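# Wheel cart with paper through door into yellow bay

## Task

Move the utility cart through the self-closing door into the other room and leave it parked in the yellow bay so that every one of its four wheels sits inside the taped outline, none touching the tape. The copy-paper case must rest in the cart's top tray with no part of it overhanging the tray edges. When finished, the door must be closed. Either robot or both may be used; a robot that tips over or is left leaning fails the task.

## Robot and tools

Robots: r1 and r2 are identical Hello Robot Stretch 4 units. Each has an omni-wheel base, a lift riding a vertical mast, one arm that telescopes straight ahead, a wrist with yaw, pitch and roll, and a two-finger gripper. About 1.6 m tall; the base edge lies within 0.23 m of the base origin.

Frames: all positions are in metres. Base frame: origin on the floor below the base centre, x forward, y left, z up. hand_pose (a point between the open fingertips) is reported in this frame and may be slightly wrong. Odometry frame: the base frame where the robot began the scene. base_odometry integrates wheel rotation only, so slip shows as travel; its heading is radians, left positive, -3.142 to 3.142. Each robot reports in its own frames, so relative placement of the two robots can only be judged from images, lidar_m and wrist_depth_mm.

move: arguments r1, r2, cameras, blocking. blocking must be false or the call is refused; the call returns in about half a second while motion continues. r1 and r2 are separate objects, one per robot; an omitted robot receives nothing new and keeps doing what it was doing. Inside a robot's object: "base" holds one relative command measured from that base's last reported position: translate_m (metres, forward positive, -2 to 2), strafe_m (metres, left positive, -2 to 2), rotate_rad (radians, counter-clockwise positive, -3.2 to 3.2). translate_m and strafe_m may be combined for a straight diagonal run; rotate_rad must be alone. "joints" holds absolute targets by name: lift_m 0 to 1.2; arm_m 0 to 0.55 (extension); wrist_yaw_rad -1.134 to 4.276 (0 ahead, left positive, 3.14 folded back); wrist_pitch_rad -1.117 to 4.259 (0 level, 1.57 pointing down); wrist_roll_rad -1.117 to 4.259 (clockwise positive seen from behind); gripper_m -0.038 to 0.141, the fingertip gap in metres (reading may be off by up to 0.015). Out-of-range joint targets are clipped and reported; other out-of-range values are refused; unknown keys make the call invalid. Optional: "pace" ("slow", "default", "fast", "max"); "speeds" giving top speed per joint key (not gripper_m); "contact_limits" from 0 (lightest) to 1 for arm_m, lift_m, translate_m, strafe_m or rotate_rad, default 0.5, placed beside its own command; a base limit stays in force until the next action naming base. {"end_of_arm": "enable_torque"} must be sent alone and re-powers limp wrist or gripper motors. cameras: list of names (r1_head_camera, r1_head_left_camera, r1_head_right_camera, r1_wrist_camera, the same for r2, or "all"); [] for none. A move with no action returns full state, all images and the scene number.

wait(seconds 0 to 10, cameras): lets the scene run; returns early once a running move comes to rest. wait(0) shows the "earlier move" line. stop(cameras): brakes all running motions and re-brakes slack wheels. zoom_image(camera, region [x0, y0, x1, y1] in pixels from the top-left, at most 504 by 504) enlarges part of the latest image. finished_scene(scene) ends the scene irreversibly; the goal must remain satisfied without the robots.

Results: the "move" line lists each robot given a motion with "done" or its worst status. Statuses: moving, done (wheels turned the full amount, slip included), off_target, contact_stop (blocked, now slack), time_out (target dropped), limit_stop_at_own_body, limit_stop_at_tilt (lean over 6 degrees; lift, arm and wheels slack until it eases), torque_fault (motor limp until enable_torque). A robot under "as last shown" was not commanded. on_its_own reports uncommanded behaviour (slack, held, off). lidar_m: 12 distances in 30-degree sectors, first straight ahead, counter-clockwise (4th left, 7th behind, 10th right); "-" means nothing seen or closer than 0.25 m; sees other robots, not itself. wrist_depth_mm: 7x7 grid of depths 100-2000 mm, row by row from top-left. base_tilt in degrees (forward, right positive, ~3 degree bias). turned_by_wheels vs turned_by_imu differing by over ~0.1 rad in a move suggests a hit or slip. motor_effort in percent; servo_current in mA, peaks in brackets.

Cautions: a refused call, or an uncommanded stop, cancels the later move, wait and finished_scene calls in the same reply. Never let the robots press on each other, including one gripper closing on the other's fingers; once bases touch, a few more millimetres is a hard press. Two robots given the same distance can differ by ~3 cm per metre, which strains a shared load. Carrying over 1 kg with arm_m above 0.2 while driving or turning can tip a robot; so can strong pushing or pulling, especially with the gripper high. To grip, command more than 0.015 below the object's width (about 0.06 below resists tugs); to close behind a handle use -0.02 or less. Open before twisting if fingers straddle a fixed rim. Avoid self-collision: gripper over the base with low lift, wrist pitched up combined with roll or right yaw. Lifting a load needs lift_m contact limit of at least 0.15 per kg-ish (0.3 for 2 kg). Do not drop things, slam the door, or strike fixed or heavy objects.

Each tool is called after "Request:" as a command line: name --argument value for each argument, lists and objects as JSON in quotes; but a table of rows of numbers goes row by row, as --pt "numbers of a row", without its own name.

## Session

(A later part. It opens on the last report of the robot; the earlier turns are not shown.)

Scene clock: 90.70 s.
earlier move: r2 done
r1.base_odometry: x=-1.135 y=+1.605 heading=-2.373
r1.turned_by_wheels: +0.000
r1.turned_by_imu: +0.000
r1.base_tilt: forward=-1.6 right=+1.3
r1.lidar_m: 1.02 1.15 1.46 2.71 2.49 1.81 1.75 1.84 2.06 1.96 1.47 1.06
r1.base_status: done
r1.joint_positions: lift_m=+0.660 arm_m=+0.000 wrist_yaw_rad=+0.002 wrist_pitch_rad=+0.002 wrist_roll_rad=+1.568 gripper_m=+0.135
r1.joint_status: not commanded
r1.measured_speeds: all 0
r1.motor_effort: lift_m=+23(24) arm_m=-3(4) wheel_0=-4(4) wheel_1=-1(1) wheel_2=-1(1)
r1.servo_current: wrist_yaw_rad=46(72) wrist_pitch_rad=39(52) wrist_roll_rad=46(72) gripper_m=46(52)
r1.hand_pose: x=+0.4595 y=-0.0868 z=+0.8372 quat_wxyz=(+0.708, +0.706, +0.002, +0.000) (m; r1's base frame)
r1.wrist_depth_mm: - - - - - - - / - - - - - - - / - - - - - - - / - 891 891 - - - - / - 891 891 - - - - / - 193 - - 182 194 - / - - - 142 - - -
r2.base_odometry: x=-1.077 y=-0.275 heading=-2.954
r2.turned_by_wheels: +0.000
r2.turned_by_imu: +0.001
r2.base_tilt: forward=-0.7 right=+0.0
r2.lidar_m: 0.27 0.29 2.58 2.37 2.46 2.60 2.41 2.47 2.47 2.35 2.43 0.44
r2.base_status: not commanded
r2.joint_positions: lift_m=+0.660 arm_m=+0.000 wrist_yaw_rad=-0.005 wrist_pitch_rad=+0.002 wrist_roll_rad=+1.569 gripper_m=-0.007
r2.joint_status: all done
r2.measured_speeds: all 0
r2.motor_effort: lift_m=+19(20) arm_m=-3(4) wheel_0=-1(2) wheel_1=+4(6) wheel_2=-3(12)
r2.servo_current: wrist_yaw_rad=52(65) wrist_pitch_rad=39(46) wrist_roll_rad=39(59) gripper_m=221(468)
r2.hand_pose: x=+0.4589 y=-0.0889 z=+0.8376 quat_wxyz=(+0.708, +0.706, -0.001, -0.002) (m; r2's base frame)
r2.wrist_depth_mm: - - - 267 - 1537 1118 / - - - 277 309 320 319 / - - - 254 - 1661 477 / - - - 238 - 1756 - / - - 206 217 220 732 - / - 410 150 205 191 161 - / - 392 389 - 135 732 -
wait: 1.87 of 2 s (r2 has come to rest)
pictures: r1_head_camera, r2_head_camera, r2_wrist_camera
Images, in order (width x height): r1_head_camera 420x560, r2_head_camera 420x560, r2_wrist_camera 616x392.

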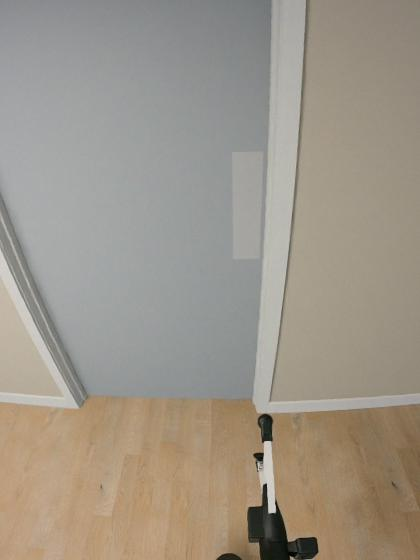

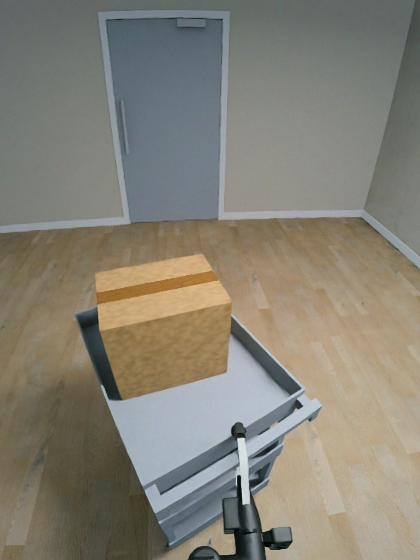

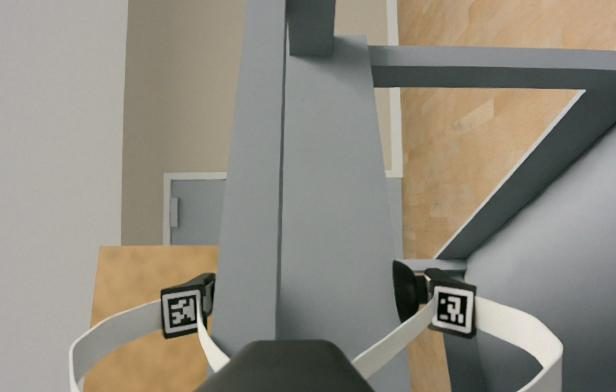

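Request:
move --r2 '{"base":{"translate_m":-0.95,"strafe_m":0.27},"contact_limits":{"translate_m":0.8}}' --blocking false

Request:
wait --seconds 6 --cameras '["r2_head_camera","r2_head_left_camera"]'

Scene clock: 100.47 s.
move: r2 moving
r1: as last shown
r1.base_tilt: forward=-1.7 right=+1.3
r1.lidar_m: 1.04 1.17 1.49 2.69 2.46 1.82 1.74 1.83 2.08 1.99 1.44 1.06
r1.motor_effort: lift_m=+23(23) arm_m=-4(4) wheel_0=-4(4) wheel_1=-1(1) wheel_2=-1(1)
r1.servo_current: wrist_yaw_rad=46(59) wrist_pitch_rad=39(46) wrist_roll_rad=52(59) gripper_m=46(52)
r1.wrist_depth_mm: - - - - - - - / - - - - - - - / - - - - - - - / - 878 878 - - - - / - 878 891 - - - - / - 193 - - 183 194 - / - - - 142 - - -
r2.base_odometry: x=-1.045 y=-0.278 heading=-2.955
r2.turned_by_wheels: -0.001
r2.turned_by_imu: -0.001
r2.base_tilt: forward=-0.7 right=+0.1
r2.lidar_m: 0.30 0.29 2.55 2.37 2.44 2.56 2.38 2.46 2.43 2.35 2.41 0.48
r2.base_status: translate_m moving; strafe_m moving
r2.joint_positions: lift_m=+0.660 arm_m=+0.000 wrist_yaw_rad=-0.008 wrist_pitch_rad=-0.005 wrist_roll_rad=+1.569 gripper_m=-0.009
r2.joint_status: not commanded
r2.measured_speeds: translate_m=-0.115 strafe_m=+0.033 rotate_rad=+0.012 lift_m=+0.001 arm_m=+0.004 wrist_yaw_rad=+0.000 wrist_pitch_rad=-0.015 wrist_roll_rad=+0.003
r2.motor_effort: lift_m=+15(19) arm_m=+3(4) wheel_0=-11(13) wheel_1=-7(7) wheel_2=+7(12)
r2.servo_current: wrist_yaw_rad=65(65) wrist_pitch_rad=46(46) wrist_roll_rad=46(59) gripper_m=98(228)
r2.contact_limits: translate_m 0.8
r2.hand_pose: x=+0.4586 y=-0.0899 z=+0.8401 quat_wxyz=(+0.708, +0.706, -0.005, -0.001) (m; r2's base frame)
r2.wrist_depth_mm: - - - 281 - 1863 1205 / - - - 312 330 332 332 / - - - 226 296 1808 1255 / - - - 206 268 1921 554 / - - 459 190 245 842 - / - 452 183 176 221 788 - / - 427 427 - 130 - -
pictures: none

Scene clock: 104.70 s.
earlier move: r2 done
r1.base_odometry: x=-1.135 y=+1.605 heading=-2.373
r1.turned_by_wheels: +0.000
r1.turned_by_imu: +0.000
r1.base_tilt: forward=-1.6 right=+1.3
r1.lidar_m: 1.03 1.13 1.49 2.70 2.49 1.80 1.75 1.82 2.08 1.99 1.47 1.04
r1.base_status: not commanded
r1.joint_positions: lift_m=+0.660 arm_m=+0.000 wrist_yaw_rad=+0.002 wrist_pitch_rad=+0.002 wrist_roll_rad=+1.568 gripper_m=+0.135
r1.joint_status: not commanded
r1.measured_speeds: all 0
r1.motor_effort: lift_m=+23(24) arm_m=-4(4) wheel_0=-4(4) wheel_1=-1(1) wheel_2=-1(1)
r1.servo_current: wrist_yaw_rad=46(72) wrist_pitch_rad=39(52) wrist_roll_rad=39(72) gripper_m=46(52)
r1.hand_pose: x=+0.4595 y=-0.0868 z=+0.8372 quat_wxyz=(+0.708, +0.706, +0.002, +0.000) (m; r1's base frame)
r1.wrist_depth_mm: - - - - - - - / - - - - - - - / - - - - - - - / - 891 891 - - - - / - 891 891 - - - - / - 193 - - 183 194 - / - - - 142 - - -
r2.base_odometry: x=-0.094 y=-0.364 heading=-2.955
r2.turned_by_wheels: +0.000
r2.turned_by_imu: +0.001
r2.base_tilt: forward=-0.7 right=+0.1
r2.lidar_m: 0.41 0.47 2.19 2.07 2.14 1.60 1.49 1.53 2.02 2.66 2.71 0.41
r2.base_status: done
r2.joint_positions: lift_m=+0.660 arm_m=+0.000 wrist_yaw_rad=+0.001 wrist_pitch_rad=-0.005 wrist_roll_rad=+1.569 gripper_m=-0.009
r2.joint_status: not commanded
r2.measured_speeds: all 0
r2.motor_effort: lift_m=+14(19) arm_m=-4(5) wheel_0=-4(19) wheel_1=-5(10) wheel_2=+2(24)
r2.servo_current: wrist_yaw_rad=46(85) wrist_pitch_rad=46(52) wrist_roll_rad=52(65) gripper_m=72(228)
r2.contact_limits: translate_m 0.8
r2.hand_pose: x=+0.4594 y=-0.0873 z=+0.8401 quat_wxyz=(+0.708, +0.707, -0.002, +0.002) (m; r2's base frame)
r2.wrist_depth_mm: - - - 140 192 723 - / - 415 402 198 199 750 - / - 433 424 153 208 788 - / - - 455 216 219 831 - / - - 504 225 228 - - / - - 187 177 178 1808 508 / - - - - 131 1661 1229
wait: 4.23 of 6 s (r2 has come to rest)
pictures: r2_head_camera, r2_head_left_camera
Images, in order (width x height): r2_head_camera 420x560, r2_head_left_camera 420x672.

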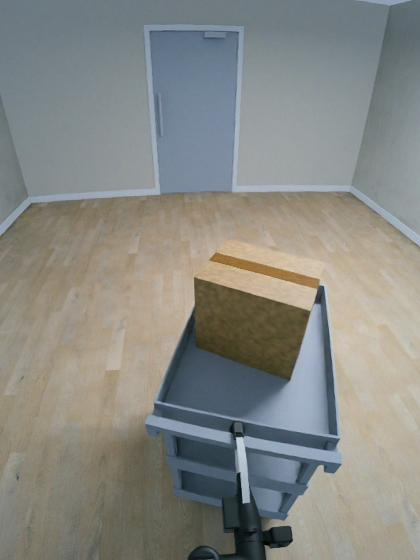

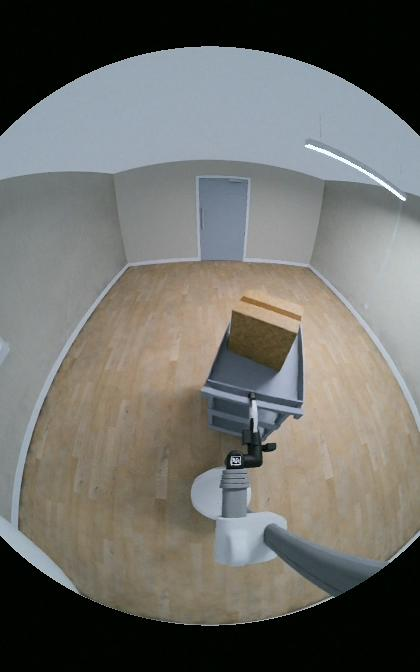

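Request:
move --r2 '{"joints":{"gripper_m":0.135}}' --blocking false

Request:
wait --seconds 1.5

Request:
move --r2 '{"base":{"translate_m":-0.15}}' --blocking false

Request:
wait --seconds 2

Request:
move --r2 '{"base":{"strafe_m":0.56},"joints":{"lift_m":0.8,"wrist_roll_rad":0,"arm_m":0.2}}' --blocking false

Request:
wait --seconds 2

Request:
wait --seconds 2

Request:
wait --seconds 1 --cameras '["r2_head_camera","r2_head_right_camera"]'

Scene clock: 117.93 s.
move: r2 moving
r1: as last shown
r1.lidar_m: 1.01 1.16 1.50 2.69 2.49 1.82 1.72 1.82 2.06 1.99 1.49 1.07
r1.motor_effort: lift_m=+23(24) arm_m=-3(4) wheel_0=-4(4) wheel_1=-1(1) wheel_2=-1(1)
r1.servo_current: wrist_yaw_rad=39(65) wrist_pitch_rad=46(46) wrist_roll_rad=52(65) gripper_m=33(52)
r1.wrist_depth_mm: - - - - - - - / - - - - - - - / - - - - - - - / - 878 891 - - - - / - 866 891 - - - - / - 193 - - 182 195 - / - - - 142 - - -
r2.base_odometry: x=-0.094 y=-0.364 heading=-2.955
r2.turned_by_wheels: +0.000
r2.turned_by_imu: +0.000
r2.base_tilt: forward=-0.7 right=+0.0
r2.lidar_m: 0.42 0.49 2.19 2.05 2.16 1.61 1.48 1.53 2.02 2.67 2.74 0.39
r2.base_status: not commanded
r2.joint_positions: lift_m=+0.660 arm_m=+0.000 wrist_yaw_rad=+0.000 wrist_pitch_rad=-0.005 wrist_roll_rad=+1.569 gripper_m=+0.012
r2.joint_status: gripper_m moving
r2.measured_speeds: all 0
r2.motor_effort: lift_m=+14(14) arm_m=-5(5) wheel_0=-4(4) wheel_1=-5(5) wheel_2=+2(2)
r2.servo_current: wrist_yaw_rad=46(59) wrist_pitch_rad=46(52) wrist_roll_rad=46(46) gripper_m=78(104)
r2.contact_limits: translate_m 0.8
r2.hand_pose: x=+0.4593 y=-0.0874 z=+0.8401 quat_wxyz=(+0.708, +0.707, -0.002, +0.002) (m; r2's base frame)
r2.wrist_depth_mm: - - - 144 195 - - / - 427 407 200 203 759 - / - 436 427 156 212 809 - / - - 455 218 220 831 - / - - 500 203 230 - - / - - 189 179 165 1863 512 / - - - - 134 1708 469
pictures: none

Scene clock: 119.43 s.
earlier move: r2 moving
r1.base_odometry: x=-1.135 y=+1.605 heading=-2.373
r1.turned_by_wheels: +0.000
r1.turned_by_imu: +0.000
r1.base_tilt: forward=-1.6 right=+1.3
r1.lidar_m: 1.02 1.17 1.49 2.70 2.47 1.82 1.74 1.82 2.06 1.98 1.48 1.07
r1.base_status: not commanded
r1.joint_positions: lift_m=+0.660 arm_m=+0.000 wrist_yaw_rad=+0.002 wrist_pitch_rad=+0.002 wrist_roll_rad=+1.568 gripper_m=+0.135
r1.joint_status: not commanded
r1.measured_speeds: all 0
r1.motor_effort: lift_m=+23(24) arm_m=-4(4) wheel_0=-4(4) wheel_1=-1(1) wheel_2=-1(1)
r1.servo_current: wrist_yaw_rad=39(78) wrist_pitch_rad=39(52) wrist_roll_rad=59(65) gripper_m=46(52)
r1.hand_pose: x=+0.4595 y=-0.0868 z=+0.8372 quat_wxyz=(+0.708, +0.706, +0.002, +0.000) (m; r1's base frame)
r1.wrist_depth_mm: - - - - - - - / - - - - - - - / - - - - - - - / - 878 866 - - - - / - 891 891 - - - - / - 193 - - 183 195 - / - - - 141 - - -
r2.base_odometry: x=-0.094 y=-0.364 heading=-2.955
r2.turned_by_wheels: +0.000
r2.turned_by_imu: +0.000
r2.base_tilt: forward=-0.7 right=+0.0
r2.lidar_m: 0.43 3.15 2.21 2.05 2.17 1.59 1.50 1.54 2.04 2.65 2.74 0.41
r2.base_status: not commanded
r2.joint_positions: lift_m=+0.660 arm_m=+0.000 wrist_yaw_rad=+0.000 wrist_pitch_rad=-0.002 wrist_roll_rad=+1.569 gripper_m=+0.135
r2.joint_status: gripper_m moving
r2.measured_speeds: all 0
r2.motor_effort: lift_m=+15(15) arm_m=-4(5) wheel_0=-4(4) wheel_1=-5(5) wheel_2=+1(2)
r2.servo_current: wrist_yaw_rad=33(59) wrist_pitch_rad=39(52) wrist_roll_rad=46(52) gripper_m=59(130)
r2.contact_limits: translate_m 0.8
r2.hand_pose: x=+0.4593 y=-0.0875 z=+0.8391 quat_wxyz=(+0.708, +0.707, -0.001, +0.001) (m; r2's base frame)
r2.wrist_depth_mm: - - 585 206 207 715 - / - 410 159 213 215 778 - / - 433 421 223 224 809 - / - 480 452 232 236 - - / - - 492 241 245 - - / - - 190 187 198 492 - / - - - - - 1863 449
wait: 1.50 s; no rest
pictures: none

Scene clock: 119.93 s.
earlier move: r2 done
move: r2 moving
r1: as last shown
r1.lidar_m: 1.05 1.14 1.48 2.70 2.49 1.81 1.74 1.86 2.06 1.97 1.47 1.06
r1.motor_effort: lift_m=+23(24) arm_m=-4(4) wheel_0=-3(4) wheel_1=-1(1) wheel_2=-1(1)
r1.servo_current: wrist_yaw_rad=59(65) wrist_pitch_rad=39(46) wrist_roll_rad=52(52) gripper_m=39(52)
r1.wrist_depth_mm: - - - - - - - / - - - - - - - / - - - - - - - / - 891 891 - - - - / - 878 891 - - - - / - 193 - - 183 194 - / - - - 142 - - -
r2.base_odometry: x=-0.063 y=-0.358 heading=-2.955
r2.turned_by_wheels: +0.000
r2.turned_by_imu: +0.000
r2.base_tilt: forward=-0.7 right=+0.1
r2.lidar_m: 0.45 3.18 2.19 2.03 2.16 1.57 1.45 1.51 1.99 2.66 2.75 0.43
r2.base_status: translate_m moving
r2.joint_positions: lift_m=+0.660 arm_m=+0.000 wrist_yaw_rad=+0.000 wrist_pitch_rad=-0.002 wrist_roll_rad=+1.569 gripper_m=+0.135
r2.joint_status: all done
r2.measured_speeds: translate_m=-0.123 strafe_m=+0.000 rotate_rad=-0.001 lift_m=+0.000 arm_m=+0.000 wrist_yaw_rad=+0.000 wrist_pitch_rad=+0.000 wrist_roll_rad=+0.000
r2.motor_effort: lift_m=+14(15) arm_m=-4(4) wheel_0=-9(10) wheel_1=-8(9) wheel_2=+12(12)
r2.servo_current: wrist_yaw_rad=52(52) wrist_pitch_rad=39(46) wrist_roll_rad=33(59) gripper_m=52(52)
r2.hand_pose: x=+0.4593 y=-0.0875 z=+0.8391 quat_wxyz=(+0.708, +0.707, -0.001, +0.001) (m; r2's base frame)
r2.wrist_depth_mm: - - - 225 - 707 - / - 439 424 237 241 788 - / - 462 449 245 854 - - / - 517 488 256 878 - - / - - 521 266 276 - - / - - 211 216 199 500 - / - - - - - 1863 455
pictures: none

Scene clock: 121.27 s.
earlier move: r2 done
r1.base_odometry: x=-1.135 y=+1.605 heading=-2.373
r1.turned_by_wheels: +0.000
r1.turned_by_imu: +0.000
r1.base_tilt: forward=-1.6 right=+1.3
r1.lidar_m: 1.02 1.14 1.49 2.70 2.49 1.82 1.74 1.84 2.06 1.98 1.48 1.07
r1.base_status: not commanded
r1.joint_positions: lift_m=+0.660 arm_m=+0.000 wrist_yaw_rad=+0.002 wrist_pitch_rad=+0.002 wrist_roll_rad=+1.568 gripper_m=+0.135
r1.joint_status: not commanded
r1.measured_speeds: all 0
r1.motor_effort: lift_m=+23(24) arm_m=-4(4) wheel_0=-4(4) wheel_1=-1(1) wheel_2=-1(1)
r1.servo_current: wrist_yaw_rad=52(65) wrist_pitch_rad=39(46) wrist_roll_rad=39(72) gripper_m=46(52)
r1.hand_pose: x=+0.4595 y=-0.0868 z=+0.8372 quat_wxyz=(+0.708, +0.706, +0.002, +0.000) (m; r1's base frame)
r1.wrist_depth_mm: - - - - - - - / - - - - - - - / - - - - - - - / - 878 878 - - - - / - 891 904 - - - - / - 193 - - 182 194 - / - - - 142 - - -
r2.base_odometry: x=+0.054 y=-0.336 heading=-2.955
r2.turned_by_wheels: +0.000
r2.turned_by_imu: +0.000
r2.base_tilt: forward=-0.7 right=+0.1
r2.lidar_m: 0.56 3.16 2.17 2.06 2.05 1.45 1.33 1.40 1.81 2.68 2.72 0.56
r2.base_status: done
r2.joint_positions: lift_m=+0.660 arm_m=+0.000 wrist_yaw_rad=+0.000 wrist_pitch_rad=-0.002 wrist_roll_rad=+1.569 gripper_m=+0.135
r2.joint_status: all done
r2.measured_speeds: all 0
r2.motor_effort: lift_m=+15(15) arm_m=-4(4) wheel_0=-2(10) wheel_1=-3(9) wheel_2=+3(13)
r2.servo_current: wrist_yaw_rad=65(65) wrist_pitch_rad=46(46) wrist_roll_rad=39(59) gripper_m=52(59)
r2.hand_pose: x=+0.4593 y=-0.0875 z=+0.8391 quat_wxyz=(+0.708, +0.707, -0.001, +0.001) (m; r2's base frame)
r2.wrist_depth_mm: - - - 334 340 661 - / - - 691 349 - - - / - - 569 362 - - - / - - 621 375 - - - / - - 654 394 - - 404 / - - - 349 199 211 421 / - - - - - 473 445
wait: 1.33 of 2 s (r2 has come to rest)
pictures: none

Scene clock: 121.77 s.
move: r2 moving
r1: as last shown
r1.base_tilt: forward=-1.5 right=+1.3
r1.lidar_m: 1.03 1.16 1.49 2.69 2.47 1.80 1.74 1.84 2.04 2.00 1.49 1.05
r1.motor_effort: lift_m=+23(23) arm_m=-3(4) wheel_0=-4(4) wheel_1=-1(1) wheel_2=-1(1)
r1.servo_current: wrist_yaw_rad=33(59) wrist_pitch_rad=46(46) wrist_roll_rad=33(59) gripper_m=33(52)
r1.wrist_depth_mm: - - - - - - - / - - - - - - - / - - - - - - - / - 878 878 - - - - / - 891 891 - - - - / - 193 - - 182 194 - / - - - 141 - - -
r2.base_odometry: x=+0.060 y=-0.371 heading=-2.955
r2.turned_by_wheels: +0.000
r2.turned_by_imu: +0.000
r2.base_tilt: forward=-0.7 right=+0.1
r2.lidar_m: 0.58 3.09 2.14 2.03 2.04 1.44 1.33 1.38 1.84 2.71 2.76 0.55
r2.base_status: strafe_m moving
r2.joint_positions: lift_m=+0.698 arm_m=+0.051 wrist_yaw_rad=+0.000 wrist_pitch_rad=-0.002 wrist_roll_rad=+0.982 gripper_m=+0.135
r2.joint_status: lift_m moving; arm_m moving; wrist_roll_rad moving
r2.measured_speeds: translate_m=+0.000 strafe_m=+0.140 rotate_rad=+0.003 lift_m=+0.146 arm_m=+0.195 wrist_yaw_rad=+0.000 wrist_pitch_rad=+0.000 wrist_roll_rad=-1.820
r2.motor_effort: lift_m=+23(25) arm_m=+8(13) wheel_0=-6(13) wheel_1=+12(12) wheel_2=+0(4)
r2.servo_current: wrist_yaw_rad=46(59) wrist_pitch_rad=39(46) wrist_roll_rad=98(111) gripper_m=52(59)
r2.hand_pose: x=+0.5099 y=-0.0875 z=+0.8765 quat_wxyz=(+0.882, +0.472, -0.001, +0.000) (m; r2's base frame)
r2.wrist_depth_mm: - - - - - 278 290 / - - - 521 500 303 1756 / - - 591 554 274 319 1499 / - - 640 591 334 891 - / - - - 362 351 931 - / - - - 312 213 - - / - - - - 1756 - -
pictures: none

Scene clock: 123.77 s.
earlier move: r2 moving
r1.base_odometry: x=-1.135 y=+1.605 heading=-2.373
r1.turned_by_wheels: +0.000
r1.turned_by_imu: +0.000
r1.base_tilt: forward=-1.6 right=+1.3
r1.lidar_m: 1.03 1.16 1.47 2.69 2.50 1.83 1.75 1.84 2.06 1.98 1.50 1.07
r1.base_status: not commanded
r1.joint_positions: lift_m=+0.660 arm_m=+0.000 wrist_yaw_rad=+0.002 wrist_pitch_rad=+0.002 wrist_roll_rad=+1.568 gripper_m=+0.135
r1.joint_status: not commanded
r1.measured_speeds: all 0
r1.motor_effort: lift_m=+23(24) arm_m=-3(4) wheel_0=-4(4) wheel_1=-1(1) wheel_2=-1(1)
r1.servo_current: wrist_yaw_rad=59(65) wrist_pitch_rad=46(52) wrist_roll_rad=46(72) gripper_m=39(52)
r1.hand_pose: x=+0.4595 y=-0.0868 z=+0.8372 quat_wxyz=(+0.708, +0.706, +0.002, +0.000) (m; r1's base frame)
r1.wrist_depth_mm: - - - - - - - / - - - - - - - / - - - - - - - / - 878 878 - - - - / - 891 891 - - - - / - 193 - - 183 194 - / - - - 142 - - -
r2.base_odometry: x=+0.153 y=-0.863 heading=-2.955
r2.turned_by_wheels: +0.000
r2.turned_by_imu: +0.003
r2.base_tilt: forward=-0.6 right=+0.0
r2.lidar_m: 4.39 2.33 1.60 1.50 1.60 1.48 1.35 1.43 1.86 3.20 0.92 0.81
r2.base_status: strafe_m moving
r2.joint_positions: lift_m=+0.800 arm_m=+0.200 wrist_yaw_rad=-0.003 wrist_pitch_rad=+0.004 wrist_roll_rad=+0.002 gripper_m=+0.135
r2.joint_status: all done
r2.measured_speeds: translate_m=+0.000 strafe_m=+0.120 rotate_rad=-0.001 lift_m=+0.000 arm_m=+0.000 wrist_yaw_rad=+0.000 wrist_pitch_rad=+0.000 wrist_roll_rad=+0.000
r2.motor_effort: lift_m=+21(27) arm_m=+8(21) wheel_0=-1(13) wheel_1=+3(14) wheel_2=+2(11)
r2.servo_current: wrist_yaw_rad=52(124) wrist_pitch_rad=46(78) wrist_roll_rad=46(280) gripper_m=52(65)
r2.hand_pose: x=+0.6588 y=-0.0882 z=+0.9769 quat_wxyz=(+1.000, +0.001, +0.002, -0.001) (m; r2's base frame)
r2.wrist_depth_mm: - - - - - - - / - - - - - - - / - - - - - - - / - - - - - - - / - - - - - - 707 / - - - - - 778 654 / - - - - - - -
wait: 2.00 s; no rest
pictures: none

Scene clock: 124.47 s.
earlier move: r2 done
r1.base_odometry: x=-1.135 y=+1.605 heading=-2.373
r1.turned_by_wheels: +0.000
r1.turned_by_imu: +0.000
r1.base_tilt: forward=-1.6 right=+1.3
r1.lidar_m: 1.05 1.17 1.49 2.70 2.51 1.81 1.74 1.83 2.06 1.99 1.47 1.05
r1.base_status: not commanded
r1.joint_positions: lift_m=+0.660 arm_m=+0.000 wrist_yaw_rad=+0.002 wrist_pitch_rad=+0.002 wrist_roll_rad=+1.568 gripper_m=+0.135
r1.joint_status: not commanded
r1.measured_speeds: all 0
r1.motor_effort: lift_m=+23(24) arm_m=-3(4) wheel_0=-3(4) wheel_1=-1(1) wheel_2=-1(1)
r1.servo_current: wrist_yaw_rad=46(72) wrist_pitch_rad=46(52) wrist_roll_rad=46(72) gripper_m=39(52)
r1.hand_pose: x=+0.4595 y=-0.0868 z=+0.8372 quat_wxyz=(+0.708, +0.706, +0.002, +0.000) (m; r1's base frame)
r1.wrist_depth_mm: - - - - - - - / - - - - - - - / - - - - - - - / - 891 891 - - - - / - 866 891 - - - - / - 193 - - 182 194 - / - - - 142 - - -
r2.base_odometry: x=+0.158 y=-0.886 heading=-2.955
r2.turned_by_wheels: +0.000
r2.turned_by_imu: +0.000
r2.base_tilt: forward=-0.6 right=+0.0
r2.lidar_m: 4.39 2.32 1.59 1.47 1.54 1.47 1.35 1.39 1.89 3.22 0.94 0.82
r2.base_status: done
r2.joint_positions: lift_m=+0.800 arm_m=+0.200 wrist_yaw_rad=-0.003 wrist_pitch_rad=+0.004 wrist_roll_rad=+0.002 gripper_m=+0.135
r2.joint_status: all done
r2.measured_speeds: all 0
r2.motor_effort: lift_m=+21(27) arm_m=+8(21) wheel_0=-1(13) wheel_1=+2(14) wheel_2=+4(11)
r2.servo_current: wrist_yaw_rad=39(124) wrist_pitch_rad=46(78) wrist_roll_rad=46(280) gripper_m=46(65)
r2.hand_pose: x=+0.6588 y=-0.0882 z=+0.9769 quat_wxyz=(+1.000, +0.001, +0.002, -0.001) (m; r2's base frame)
r2.wrist_depth_mm: - - - - - - - / - - - - - - - / - - - - - - - / - - - - - - - / - - - - - - - / - - - - - 878 707 / - - - - - 1921 -
wait: 0.70 of 2 s (r2 has come to rest)
pictures: none

Scene clock: 125.47 s.
r1.base_odometry: x=-1.135 y=+1.605 heading=-2.373
r1.turned_by_wheels: +0.000
r1.turned_by_imu: +0.000
r1.base_tilt: forward=-1.6 right=+1.2
r1.lidar_m: 1.03 1.15 1.50 2.71 2.50 1.82 1.74 1.84 2.05 1.98 1.46 1.08
r1.base_status: not commanded
r1.joint_positions: lift_m=+0.660 arm_m=+0.000 wrist_yaw_rad=+0.002 wrist_pitch_rad=+0.002 wrist_roll_rad=+1.568 gripper_m=+0.135
r1.joint_status: not commanded
r1.measured_speeds: all 0
r1.motor_effort: lift_m=+23(24) arm_m=-3(4) wheel_0=-4(4) wheel_1=-1(1) wheel_2=-1(1)
r1.servo_current: wrist_yaw_rad=65(72) wrist_pitch_rad=46(52) wrist_roll_rad=46(72) gripper_m=39(52)
r1.hand_pose: x=+0.4595 y=-0.0868 z=+0.8372 quat_wxyz=(+0.708, +0.706, +0.002, +0.000) (m; r1's base frame)
r1.wrist_depth_mm: - - - - - - - / - - - - - - - / - - - - - - - / - 878 878 - - - - / - 891 878 - - - - / - 193 - - 183 193 - / - - - 142 - - -
r2.base_odometry: x=+0.158 y=-0.886 heading=-2.955
r2.turned_by_wheels: +0.000
r2.turned_by_imu: +0.000
r2.base_tilt: forward=-0.7 right=+0.1
r2.lidar_m: 4.35 2.34 1.57 1.48 1.55 1.48 1.36 1.40 1.87 3.23 0.94 0.82
r2.base_status: done
r2.joint_positions: lift_m=+0.800 arm_m=+0.200 wrist_yaw_rad=-0.003 wrist_pitch_rad=+0.004 wrist_roll_rad=+0.002 gripper_m=+0.135
r2.joint_status: all done
r2.measured_speeds: all 0
r2.motor_effort: lift_m=+21(27) arm_m=+8(21) wheel_0=-1(13) wheel_1=+3(14) wheel_2=+4(11)
r2.servo_current: wrist_yaw_rad=46(124) wrist_pitch_rad=46(78) wrist_roll_rad=52(280) gripper_m=52(65)
r2.hand_pose: x=+0.6588 y=-0.0882 z=+0.9769 quat_wxyz=(+1.000, +0.001, +0.002, -0.001) (m; r2's base frame)
r2.wrist_depth_mm: - - - - - - - / - - - - - - - / - - - - - - - / - - - - - - - / - - - - - - - / - - - - - 878 715 / - - - - - 1983 -
wait: 1.00 s; at rest by 0.27 s
pictures: r2_head_camera, r2_head_right_camera
Images, in order (width x height): r2_head_camera 420x560, r2_head_right_camera 420x672.

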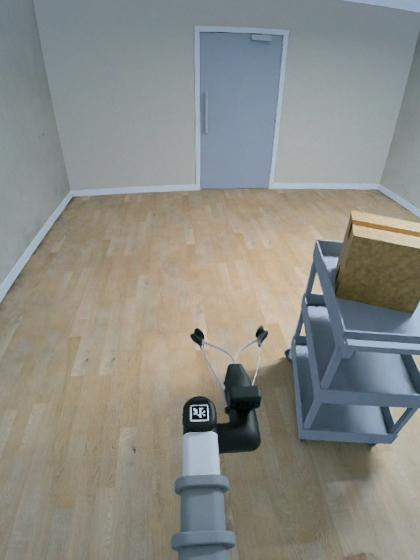

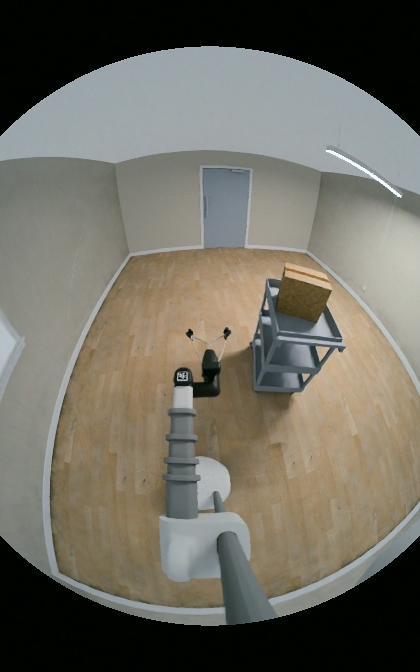

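Request:
move --r2 '{"base":{"strafe_m":0.06}}' --blocking false

Request:
wait --seconds 1

Request:
move --r2 '{"base":{"translate_m":1.98}}' --blocking false

Request:
wait --seconds 9 --cameras '["r2_head_camera","r2_wrist_camera"]'

Scene clock: 135.10 s.
move: r2 moving
r1: as last shown
r1.base_tilt: forward=-1.6 right=+1.3
r1.lidar_m: 1.03 1.17 1.47 2.71 2.48 1.84 1.74 1.83 2.07 1.99 1.48 1.09
r1.motor_effort: lift_m=+23(23) arm_m=-3(4) wheel_0=-3(4) wheel_1=-1(1) wheel_2=-1(1)
r1.servo_current: wrist_yaw_rad=52(59) wrist_pitch_rad=46(52) wrist_roll_rad=52(72) gripper_m=46(46)
r1.wrist_depth_mm: - - - - - - - / - - - - - - - / - - - - - - - / - 904 878 - - - - / - 878 878 - - - - / - 193 - - 183 194 - / - - - 142 - - -
r2.base_odometry: x=+0.164 y=-0.921 heading=-2.954
r2.turned_by_wheels: +0.000
r2.turned_by_imu: +0.001
r2.base_tilt: forward=-0.7 right=+0.1
r2.lidar_m: 4.41 2.27 1.55 1.43 1.52 1.48 1.37 1.41 1.85 3.27 0.92 0.84
r2.base_status: strafe_m moving
r2.joint_positions: lift_m=+0.800 arm_m=+0.200 wrist_yaw_rad=-0.003 wrist_pitch_rad=+0.004 wrist_roll_rad=+0.002 gripper_m=+0.135
r2.joint_status: not commanded
r2.measured_speeds: translate_m=+0.000 strafe_m=+0.128 rotate_rad=+0.001 lift_m=+0.000 arm_m=+0.000 wrist_yaw_rad=+0.000 wrist_pitch_rad=+0.000 wrist_roll_rad=+0.000
r2.motor_effort: lift_m=+21(21) arm_m=+8(8) wheel_0=-7(12) wheel_1=+10(12) wheel_2=-1(2)
r2.servo_current: wrist_yaw_rad=52(59) wrist_pitch_rad=39(52) wrist_roll_rad=46(65) gripper_m=52(59)
r2.hand_pose: x=+0.6588 y=-0.0882 z=+0.9769 quat_wxyz=(+1.000, +0.001, +0.002, -0.001) (m; r2's base frame)
r2.wrist_depth_mm: - - - - - - - / - - - - - - - / - - - - - - - / - - - - - - - / - - - - - - - / - - - - - - 866 / - - - - - 1921 -
pictures: none

Scene clock: 135.80 s.
earlier move: r2 done
r1.base_odometry: x=-1.135 y=+1.605 heading=-2.373
r1.turned_by_wheels: +0.000
r1.turned_by_imu: +0.000
r1.base_tilt: forward=-1.6 right=+1.3
r1.lidar_m: 1.02 1.15 1.51 2.71 2.47 1.78 1.75 1.86 2.08 1.98 1.49 1.06
r1.base_status: not commanded
r1.joint_positions: lift_m=+0.660 arm_m=+0.000 wrist_yaw_rad=+0.002 wrist_pitch_rad=+0.002 wrist_roll_rad=+1.568 gripper_m=+0.135
r1.joint_status: not commanded
r1.measured_speeds: all 0
r1.motor_effort: lift_m=+23(23) arm_m=-3(4) wheel_0=-4(4) wheel_1=-1(1) wheel_2=-1(1)
r1.servo_current: wrist_yaw_rad=39(59) wrist_pitch_rad=39(52) wrist_roll_rad=33(72) gripper_m=46(46)
r1.hand_pose: x=+0.4595 y=-0.0868 z=+0.8372 quat_wxyz=(+0.708, +0.706, +0.002, +0.000) (m; r1's base frame)
r1.wrist_depth_mm: - - - - - - - / - - - - - - - / - - - - - - - / - 878 878 - - - - / - 878 891 - - - - / - 193 - - 183 193 - / - - - 142 - - -
r2.base_odometry: x=+0.169 y=-0.945 heading=-2.954
r2.turned_by_wheels: +0.000
r2.turned_by_imu: +0.000
r2.base_tilt: forward=-0.7 right=+0.1
r2.lidar_m: 4.40 2.21 1.52 1.40 1.49 1.48 1.37 1.43 1.88 3.27 0.92 0.86
r2.base_status: done
r2.joint_positions: lift_m=+0.800 arm_m=+0.200 wrist_yaw_rad=-0.003 wrist_pitch_rad=+0.004 wrist_roll_rad=+0.002 gripper_m=+0.135
r2.joint_status: not commanded
r2.measured_speeds: all 0
r2.motor_effort: lift_m=+21(21) arm_m=+7(8) wheel_0=-1(12) wheel_1=+3(12) wheel_2=+0(2)
r2.servo_current: wrist_yaw_rad=46(59) wrist_pitch_rad=46(52) wrist_roll_rad=39(65) gripper_m=59(59)
r2.hand_pose: x=+0.6588 y=-0.0882 z=+0.9769 quat_wxyz=(+1.000, +0.001, +0.002, -0.001) (m; r2's base frame)
r2.wrist_depth_mm: - - - - - - - / - - - - - - - / - - - - - - - / - - - - - - - / - - - - - - - / - - - - - - - / - - - - - 1983 -
wait: 0.70 of 1 s (r2 has come to rest)
pictures: none

Scene clock: 136.30 s.
move: r2 moving
r1: as last shown
r1.lidar_m: 1.02 1.16 1.49 2.71 2.48 1.80 1.74 1.84 2.03 1.98 1.48 1.07
r1.motor_effort: lift_m=+23(23) arm_m=-3(4) wheel_0=-3(4) wheel_1=-1(1) wheel_2=-1(1)
r1.servo_current: wrist_yaw_rad=46(65) wrist_pitch_rad=46(46) wrist_roll_rad=52(59) gripper_m=39(46)
r1.wrist_depth_mm: - - - - - - - / - - - - - - - / - - - - - - - / - 891 878 - - - - / - 878 891 - - - - / - 193 - - 182 194 - / - - - 142 - - -
r2.base_odometry: x=+0.138 y=-0.951 heading=-2.954
r2.turned_by_wheels: +0.000
r2.turned_by_imu: +0.000
r2.base_tilt: forward=-0.7 right=+0.1
r2.lidar_m: 4.37 2.24 1.51 1.43 1.50 1.51 1.40 1.43 1.89 3.27 0.90 0.82
r2.base_status: translate_m moving
r2.joint_positions: lift_m=+0.800 arm_m=+0.200 wrist_yaw_rad=-0.003 wrist_pitch_rad=+0.004 wrist_roll_rad=+0.002 gripper_m=+0.135
r2.joint_status: not commanded
r2.measured_speeds: translate_m=+0.121 strafe_m=-0.001 rotate_rad=+0.004 lift_m=+0.000 arm_m=+0.000 wrist_yaw_rad=+0.000 wrist_pitch_rad=+0.000 wrist_roll_rad=+0.000
r2.motor_effort: lift_m=+21(21) arm_m=+7(8) wheel_0=+8(8) wheel_1=+9(9) wheel_2=-12(14)
r2.servo_current: wrist_yaw_rad=52(52) wrist_pitch_rad=46(46) wrist_roll_rad=39(59) gripper_m=46(52)
r2.hand_pose: x=+0.6588 y=-0.0882 z=+0.9769 quat_wxyz=(+1.000, +0.001, +0.002, -0.001) (m; r2's base frame)
r2.wrist_depth_mm: - - - - - - - / - - - - - - - / - - - - - - - / - - - - - - - / - - - - - - - / - - - - - - 866 / - - - - - 1983 -
pictures: none

Scene clock: 143.90 s.
earlier move: r2 done
r1.base_odometry: x=-1.135 y=+1.605 heading=-2.373
r1.turned_by_wheels: +0.000
r1.turned_by_imu: +0.000
r1.base_tilt: forward=-1.6 right=+1.3
r1.lidar_m: 1.04 1.15 1.48 2.70 2.45 1.79 1.75 1.85 2.06 1.99 1.42 1.06
r1.base_status: not commanded
r1.joint_positions: lift_m=+0.660 arm_m=+0.000 wrist_yaw_rad=+0.002 wrist_pitch_rad=+0.002 wrist_roll_rad=+1.568 gripper_m=+0.135
r1.joint_status: not commanded
r1.measured_speeds: all 0
r1.motor_effort: lift_m=+23(24) arm_m=-4(4) wheel_0=-3(4) wheel_1=-1(1) wheel_2=-1(1)
r1.servo_current: wrist_yaw_rad=46(72) wrist_pitch_rad=39(52) wrist_roll_rad=26(72) gripper_m=39(52)
r1.hand_pose: x=+0.4595 y=-0.0868 z=+0.8372 quat_wxyz=(+0.708, +0.706, +0.002, +0.000) (m; r1's base frame)
r1.wrist_depth_mm: - - - - - - - / - - - - - - - / - - - - - - - / - 878 878 - - - - / - 891 878 - - - - / - 193 - - 182 195 - / - - - 142 - - -
r2.base_odometry: x=-1.777 y=-1.314 heading=-2.954
r2.turned_by_wheels: +0.000
r2.turned_by_imu: +0.003
r2.base_tilt: forward=-0.6 right=+0.1
r2.lidar_m: 2.42 2.40 1.66 1.55 1.62 2.07 3.39 0.91 0.89 3.18 3.26 2.59
r2.base_status: done
r2.joint_positions: lift_m=+0.800 arm_m=+0.200 wrist_yaw_rad=-0.003 wrist_pitch_rad=+0.004 wrist_roll_rad=+0.002 gripper_m=+0.135
r2.joint_status: not commanded
r2.measured_speeds: all 0
r2.motor_effort: lift_m=+20(21) arm_m=+7(8) wheel_0=+2(10) wheel_1=+3(9) wheel_2=-3(14)
r2.servo_current: wrist_yaw_rad=46(65) wrist_pitch_rad=39(52) wrist_roll_rad=46(65) gripper_m=52(59)
r2.hand_pose: x=+0.6589 y=-0.0882 z=+0.9769 quat_wxyz=(+1.000, +0.001, +0.002, -0.001) (m; r2's base frame)
r2.wrist_depth_mm: - - - - - - - / - - - - - - - / - - - - - - - / - - - - - - - / - - - - - - - / - - - - - - - / - - - - - 1983 -
wait: 7.60 of 9 s (r2 has come to rest)
pictures: r2_head_camera, r2_wrist_camera
Images, in order (width x height): r2_head_camera 420x560, r2_wrist_camera 616x392.

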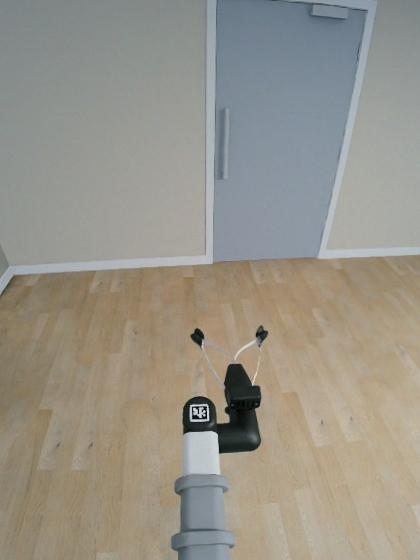

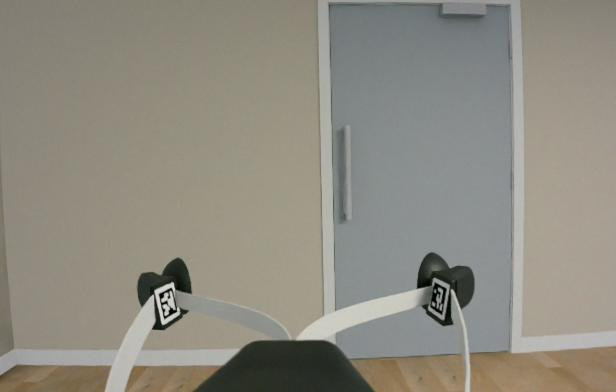

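Request:
move --r2 '{"base":{"rotate_rad":0.05}}' --blocking false

Request:
wait --seconds 1.5

Request:
move --r2 '{"base":{"translate_m":1.38,"strafe_m":-0.26}}' --blocking false

Request:
wait --seconds 7 --cameras '["r2_head_camera","r2_wrist_camera"]'

Scene clock: 153.73 s.
move: r2 moving
r1: as last shown
r1.lidar_m: 1.03 1.15 1.50 2.69 2.49 1.83 1.74 1.84 2.06 1.98 1.46 1.07
r1.motor_effort: lift_m=+23(23) arm_m=-4(4) wheel_0=-3(4) wheel_1=-1(1) wheel_2=-1(1)
r1.servo_current: wrist_yaw_rad=39(65) wrist_pitch_rad=33(46) wrist_roll_rad=46(65) gripper_m=39(46)
r1.wrist_depth_mm: - - - - - - - / - - - - - - - / - - - - - - - / - 878 891 - - - - / - 891 904 - - - - / - 193 - - 183 194 - / - - - 142 - - -
r2.base_odometry: x=-1.776 y=-1.314 heading=-2.905
r2.turned_by_wheels: +0.049
r2.turned_by_imu: +0.048
r2.base_tilt: forward=-0.7 right=+0.1
r2.lidar_m: 2.43 2.26 1.66 1.55 1.63 2.16 3.40 0.91 0.98 3.18 3.29 2.56
r2.base_status: rotate_rad moving
r2.joint_positions: lift_m=+0.800 arm_m=+0.200 wrist_yaw_rad=-0.002 wrist_pitch_rad=+0.004 wrist_roll_rad=+0.002 gripper_m=+0.135
r2.joint_status: not commanded
r2.measured_speeds: all 0
r2.motor_effort: lift_m=+20(21) arm_m=+7(7) wheel_0=+2(5) wheel_1=-4(7) wheel_2=-5(8)
r2.servo_current: wrist_yaw_rad=39(52) wrist_pitch_rad=46(46) wrist_roll_rad=39(52) gripper_m=46(59)
r2.hand_pose: x=+0.6589 y=-0.0881 z=+0.9769 quat_wxyz=(+1.000, +0.001, +0.002, -0.001) (m; r2's base frame)
r2.wrist_depth_mm: - - - - - - - / - - - - - - - / - - - - - - - / - - - - - - - / - - - - - - - / - - - - - - - / - - - - - 1983 -
pictures: none

Scene clock: 153.83 s.
earlier move: r2 done
r1.base_odometry: x=-1.135 y=+1.605 heading=-2.373
r1.turned_by_wheels: +0.000
r1.turned_by_imu: +0.000
r1.base_tilt: forward=-1.6 right=+1.3
r1.lidar_m: 1.03 1.15 1.50 2.69 2.50 1.82 1.74 1.83 2.06 2.00 1.45 1.07
r1.base_status: not commanded
r1.joint_positions: lift_m=+0.660 arm_m=+0.000 wrist_yaw_rad=+0.002 wrist_pitch_rad=+0.002 wrist_roll_rad=+1.568 gripper_m=+0.135
r1.joint_status: not commanded
r1.measured_speeds: all 0
r1.motor_effort: lift_m=+23(23) arm_m=-3(4) wheel_0=-3(4) wheel_1=-1(1) wheel_2=-1(1)
r1.servo_current: wrist_yaw_rad=39(65) wrist_pitch_rad=46(46) wrist_roll_rad=39(65) gripper_m=46(46)
r1.hand_pose: x=+0.4595 y=-0.0868 z=+0.8372 quat_wxyz=(+0.708, +0.706, +0.002, +0.000) (m; r1's base frame)
r1.wrist_depth_mm: - - - - - - - / - - - - - - - / - - - - - - - / - 891 904 - - - - / - 904 878 - - - - / - 193 - - 183 194 - / - - - 142 - - -
r2.base_odometry: x=-1.776 y=-1.314 heading=-2.905
r2.turned_by_wheels: +0.000
r2.turned_by_imu: +0.000
r2.base_tilt: forward=-0.7 right=+0.0
r2.lidar_m: 2.41 2.28 1.62 1.57 1.64 2.23 3.42 0.88 0.95 3.16 3.31 2.54
r2.base_status: done
r2.joint_positions: lift_m=+0.800 arm_m=+0.200 wrist_yaw_rad=-0.002 wrist_pitch_rad=+0.004 wrist_roll_rad=+0.002 gripper_m=+0.135
r2.joint_status: not commanded
r2.measured_speeds: all 0
r2.motor_effort: lift_m=+21(21) arm_m=+7(7) wheel_0=-2(5) wheel_1=-3(7) wheel_2=-4(8)
r2.servo_current: wrist_yaw_rad=59(59) wrist_pitch_rad=46(46) wrist_roll_rad=52(59) gripper_m=52(59)
r2.hand_pose: x=+0.6589 y=-0.0881 z=+0.9769 quat_wxyz=(+1.000, +0.001, +0.002, -0.001) (m; r2's base frame)
r2.wrist_depth_mm: - - - - - - - / - - - - - - - / - - - - - - - / - - - - - - - / - - - - - - - / - - - - - - - / - - - - - 1983 -
wait: 0.10 of 1.5 s (r2 has come to rest)
pictures: none

Scene clock: 154.33 s.
move: r2 moving
r1: as last shown
r1.lidar_m: 1.04 1.17 1.46 2.71 2.47 1.82 1.74 1.82 2.06 1.98 1.44 1.07
r1.motor_effort: lift_m=+24(24) arm_m=-4(4) wheel_0=-3(4) wheel_1=-1(1) wheel_2=-1(1)
r1.servo_current: wrist_yaw_rad=52(65) wrist_pitch_rad=39(46) wrist_roll_rad=52(65) gripper_m=46(46)
r1.wrist_depth_mm: - - - - - - - / - - - - - - - / - - - - - - - / - 891 891 - - - - / - 878 891 - - - - / - 193 - - 183 194 - / - - - 142 - - -
r2.base_odometry: x=-1.808 y=-1.315 heading=-2.905
r2.turned_by_wheels: +0.000
r2.turned_by_imu: +0.000
r2.base_tilt: forward=-0.7 right=+0.1
r2.lidar_m: 2.40 2.29 1.64 1.55 1.64 2.26 3.42 0.91 1.02 3.17 3.28 2.53
r2.base_status: translate_m moving; strafe_m moving
r2.joint_positions: lift_m=+0.800 arm_m=+0.200 wrist_yaw_rad=-0.002 wrist_pitch_rad=+0.004 wrist_roll_rad=+0.002 gripper_m=+0.135
r2.joint_status: not commanded
r2.measured_speeds: translate_m=+0.121 strafe_m=-0.024 rotate_rad=+0.000 lift_m=+0.000 arm_m=+0.000 wrist_yaw_rad=+0.000 wrist_pitch_rad=+0.000 wrist_roll_rad=+0.000
r2.motor_effort: lift_m=+21(21) arm_m=+7(8) wheel_0=+9(9) wheel_1=+5(8) wheel_2=-12(13)
r2.servo_current: wrist_yaw_rad=46(59) wrist_pitch_rad=39(52) wrist_roll_rad=59(59) gripper_m=52(59)
r2.hand_pose: x=+0.6589 y=-0.0881 z=+0.9769 quat_wxyz=(+1.000, +0.001, +0.002, -0.001) (m; r2's base frame)
r2.wrist_depth_mm: - - - - - - - / - - - - - - - / - - - - - - - / - - - - - - - / - - - - - - - / - - - - - - - / - - - - - - 1921
pictures: none

Scene clock: 160.00 s.
earlier move: r2 done
r1.base_odometry: x=-1.135 y=+1.605 heading=-2.373
r1.turned_by_wheels: +0.000
r1.turned_by_imu: +0.000
r1.base_tilt: forward=-1.6 right=+1.2
r1.lidar_m: 1.03 1.15 1.50 2.70 2.50 1.83 1.74 1.84 2.08 1.97 1.46 1.07
r1.base_status: not commanded
r1.joint_positions: lift_m=+0.660 arm_m=+0.000 wrist_yaw_rad=+0.002 wrist_pitch_rad=+0.002 wrist_roll_rad=+1.568 gripper_m=+0.135
r1.joint_status: not commanded
r1.measured_speeds: all 0
r1.motor_effort: lift_m=+23(24) arm_m=-3(4) wheel_0=-4(4) wheel_1=-1(1) wheel_2=-1(1)
r1.servo_current: wrist_yaw_rad=39(65) wrist_pitch_rad=39(52) wrist_roll_rad=46(78) gripper_m=46(52)
r1.hand_pose: x=+0.4595 y=-0.0868 z=+0.8372 quat_wxyz=(+0.708, +0.706, +0.002, +0.000) (m; r1's base frame)
r1.wrist_depth_mm: - - - - - - - / - - - - - - - / - - - - - - - / - 878 878 - - - - / - 878 891 - - - - / - 192 - - 182 194 - / - - - 142 - - -
r2.base_odometry: x=-3.179 y=-1.385 heading=-2.905
r2.turned_by_wheels: +0.000
r2.turned_by_imu: +0.002
r2.base_tilt: forward=-0.7 right=+0.0
r2.lidar_m: 1.01 1.10 1.56 1.83 1.92 2.62 2.05 2.15 3.05 2.89 1.55 1.15
r2.base_status: done
r2.joint_positions: lift_m=+0.800 arm_m=+0.200 wrist_yaw_rad=-0.002 wrist_pitch_rad=+0.004 wrist_roll_rad=+0.002 gripper_m=+0.135
r2.joint_status: not commanded
r2.measured_speeds: all 0
r2.motor_effort: lift_m=+21(21) arm_m=+7(8) wheel_0=+3(13) wheel_1=+3(8) wheel_2=-3(14)
r2.servo_current: wrist_yaw_rad=39(59) wrist_pitch_rad=39(52) wrist_roll_rad=46(72) gripper_m=52(59)
r2.hand_pose: x=+0.6589 y=-0.0881 z=+0.9769 quat_wxyz=(+1.000, +0.001, +0.002, -0.001) (m; r2's base frame)
r2.wrist_depth_mm: - - - - - - - / - - - - - - - / - - - - - - - / - - - 585 - - - / - - - 661 - - - / - 189 176 591 188 - - / - - - - - - -
wait: 5.67 of 7 s (r2 has come to rest)
pictures: r2_head_camera, r2_wrist_camera
Images, in order (width x height): r2_head_camera 420x560, r2_wrist_camera 616x392.

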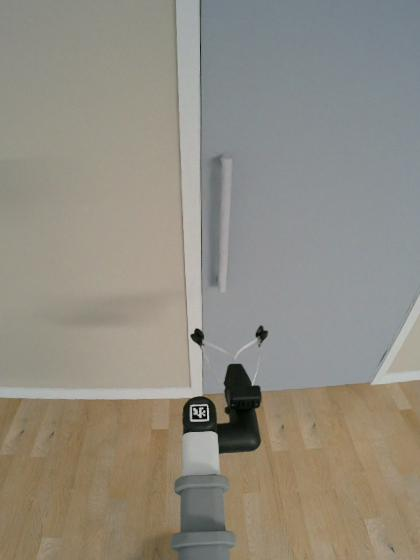

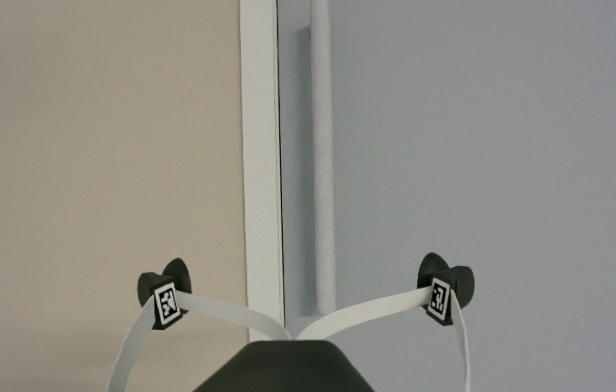

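Request:
move --r2 '{"base":{"translate_m":0.4,"strafe_m":-0.03},"pace":"default","contact_limits":{"translate_m":0.4}}' --blocking false

Request:
wait --seconds 4 --cameras '["r2_wrist_camera","r2_head_camera"]'

Scene clock: 164.80 s.
move: r2 moving
r1: as last shown
r1.base_tilt: forward=-1.6 right=+1.3
r1.lidar_m: 1.03 1.14 1.50 2.70 2.50 1.80 1.74 1.84 2.06 1.98 1.45 1.06
r1.motor_effort: lift_m=+23(23) arm_m=-3(4) wheel_0=-3(4) wheel_1=-1(1) wheel_2=-1(1)
r1.servo_current: wrist_yaw_rad=39(72) wrist_pitch_rad=46(52) wrist_roll_rad=33(52) gripper_m=39(46)
r1.wrist_depth_mm: - - - - - - - / - - - - - - - / - - - - - - - / - 878 878 - - - - / - 878 891 - - - - / - 193 - - 182 194 - / - - - 142 - - -
r2.base_odometry: x=-3.210 y=-1.390 heading=-2.905
r2.turned_by_wheels: +0.000
r2.turned_by_imu: +0.001
r2.base_tilt: forward=-0.7 right=+0.1
r2.lidar_m: 0.99 1.07 1.51 1.84 1.92 2.62 2.10 2.22 3.04 2.91 1.51 1.10
r2.base_status: translate_m moving; strafe_m moving
r2.joint_positions: lift_m=+0.800 arm_m=+0.200 wrist_yaw_rad=-0.002 wrist_pitch_rad=+0.004 wrist_roll_rad=+0.002 gripper_m=+0.135
r2.joint_status: not commanded
r2.measured_speeds: translate_m=+0.122 strafe_m=-0.008 rotate_rad=-0.002 lift_m=+0.000 arm_m=+0.000 wrist_yaw_rad=+0.000 wrist_pitch_rad=+0.000 wrist_roll_rad=+0.000
r2.motor_effort: lift_m=+20(21) arm_m=+7(7) wheel_0=+6(9) wheel_1=+6(8) wheel_2=-12(13)
r2.servo_current: wrist_yaw_rad=52(52) wrist_pitch_rad=46(46) wrist_roll_rad=59(59) gripper_m=46(59)
r2.contact_limits: translate_m 0.4
r2.hand_pose: x=+0.6589 y=-0.0881 z=+0.9769 quat_wxyz=(+1.000, +0.001, +0.002, -0.001) (m; r2's base frame)
r2.wrist_depth_mm: - - - 621 - - - / - - - - - - - / - - - - - - - / - - - - - - - / - - - 569 - - - / - 188 176 158 189 - - / - - - - - - -
pictures: none

Scene clock: 167.13 s.
earlier move: r2 done
r1.base_odometry: x=-1.135 y=+1.605 heading=-2.373
r1.turned_by_wheels: +0.000
r1.turned_by_imu: +0.000
r1.base_tilt: forward=-1.5 right=+1.3
r1.lidar_m: 1.02 1.15 1.49 2.71 2.50 1.82 1.74 1.85 2.09 1.97 1.48 1.06
r1.base_status: not commanded
r1.joint_positions: lift_m=+0.660 arm_m=+0.000 wrist_yaw_rad=+0.002 wrist_pitch_rad=+0.002 wrist_roll_rad=+1.568 gripper_m=+0.135
r1.joint_status: not commanded
r1.measured_speeds: all 0
r1.motor_effort: lift_m=+23(24) arm_m=-3(4) wheel_0=-3(4) wheel_1=-1(1) wheel_2=-1(1)
r1.servo_current: wrist_yaw_rad=46(72) wrist_pitch_rad=46(52) wrist_roll_rad=33(65) gripper_m=46(46)
r1.hand_pose: x=+0.4595 y=-0.0868 z=+0.8372 quat_wxyz=(+0.708, +0.706, +0.002, +0.000) (m; r1's base frame)
r1.wrist_depth_mm: - - - - - - - / - - - - - - - / - - - - - - - / - 891 891 - - - - / - 904 891 - - - - / - 192 - - 183 193 - / - - - 142 - - -
r2.base_odometry: x=-3.574 y=-1.449 heading=-2.905
r2.turned_by_wheels: +0.000
r2.turned_by_imu: +0.001
r2.base_tilt: forward=-0.7 right=+0.0
r2.lidar_m: 0.63 0.72 1.01 1.87 1.96 2.64 2.45 2.64 2.99 2.79 1.03 0.72
r2.base_status: done
r2.joint_positions: lift_m=+0.800 arm_m=+0.200 wrist_yaw_rad=-0.002 wrist_pitch_rad=+0.004 wrist_roll_rad=+0.002 gripper_m=+0.135
r2.joint_status: not commanded
r2.measured_speeds: all 0
r2.motor_effort: lift_m=+20(21) arm_m=+7(7) wheel_0=+4(13) wheel_1=+3(9) wheel_2=-3(14)
r2.servo_current: wrist_yaw_rad=52(59) wrist_pitch_rad=46(52) wrist_roll_rad=52(59) gripper_m=52(59)
r2.contact_limits: translate_m 0.4
r2.hand_pose: x=+0.6589 y=-0.0881 z=+0.9769 quat_wxyz=(+1.000, +0.001, +0.002, -0.001) (m; r2's base frame)
r2.wrist_depth_mm: 267 252 265 262 260 259 256 / 271 255 266 191 262 260 258 / 271 255 267 265 264 260 260 / 273 257 270 192 266 264 262 / 274 259 271 268 266 264 264 / 277 262 272 189 268 265 266 / 279 262 277 - 270 268 267
wait: 2.33 of 4 s (r2 has come to rest)
pictures: r2_head_camera, r2_wrist_camera
Images, in order (width x height): r2_head_camera 420x560, r2_wrist_camera 616x392.

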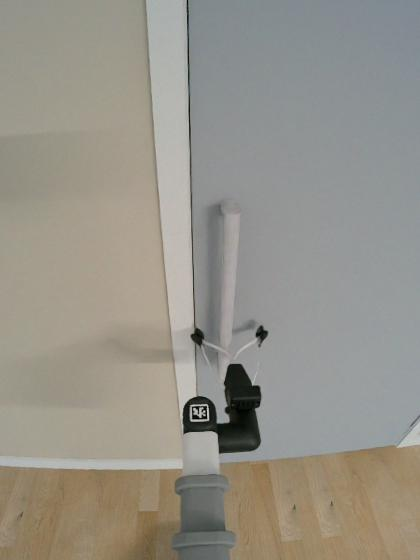

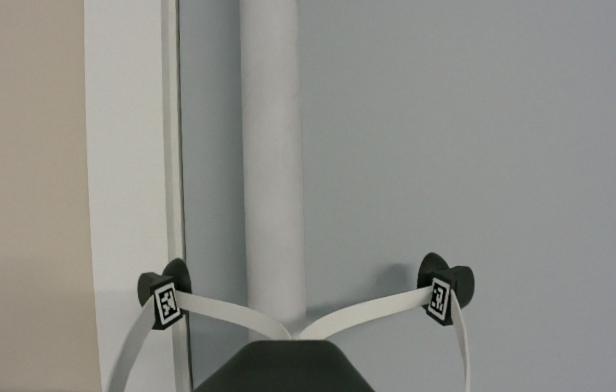

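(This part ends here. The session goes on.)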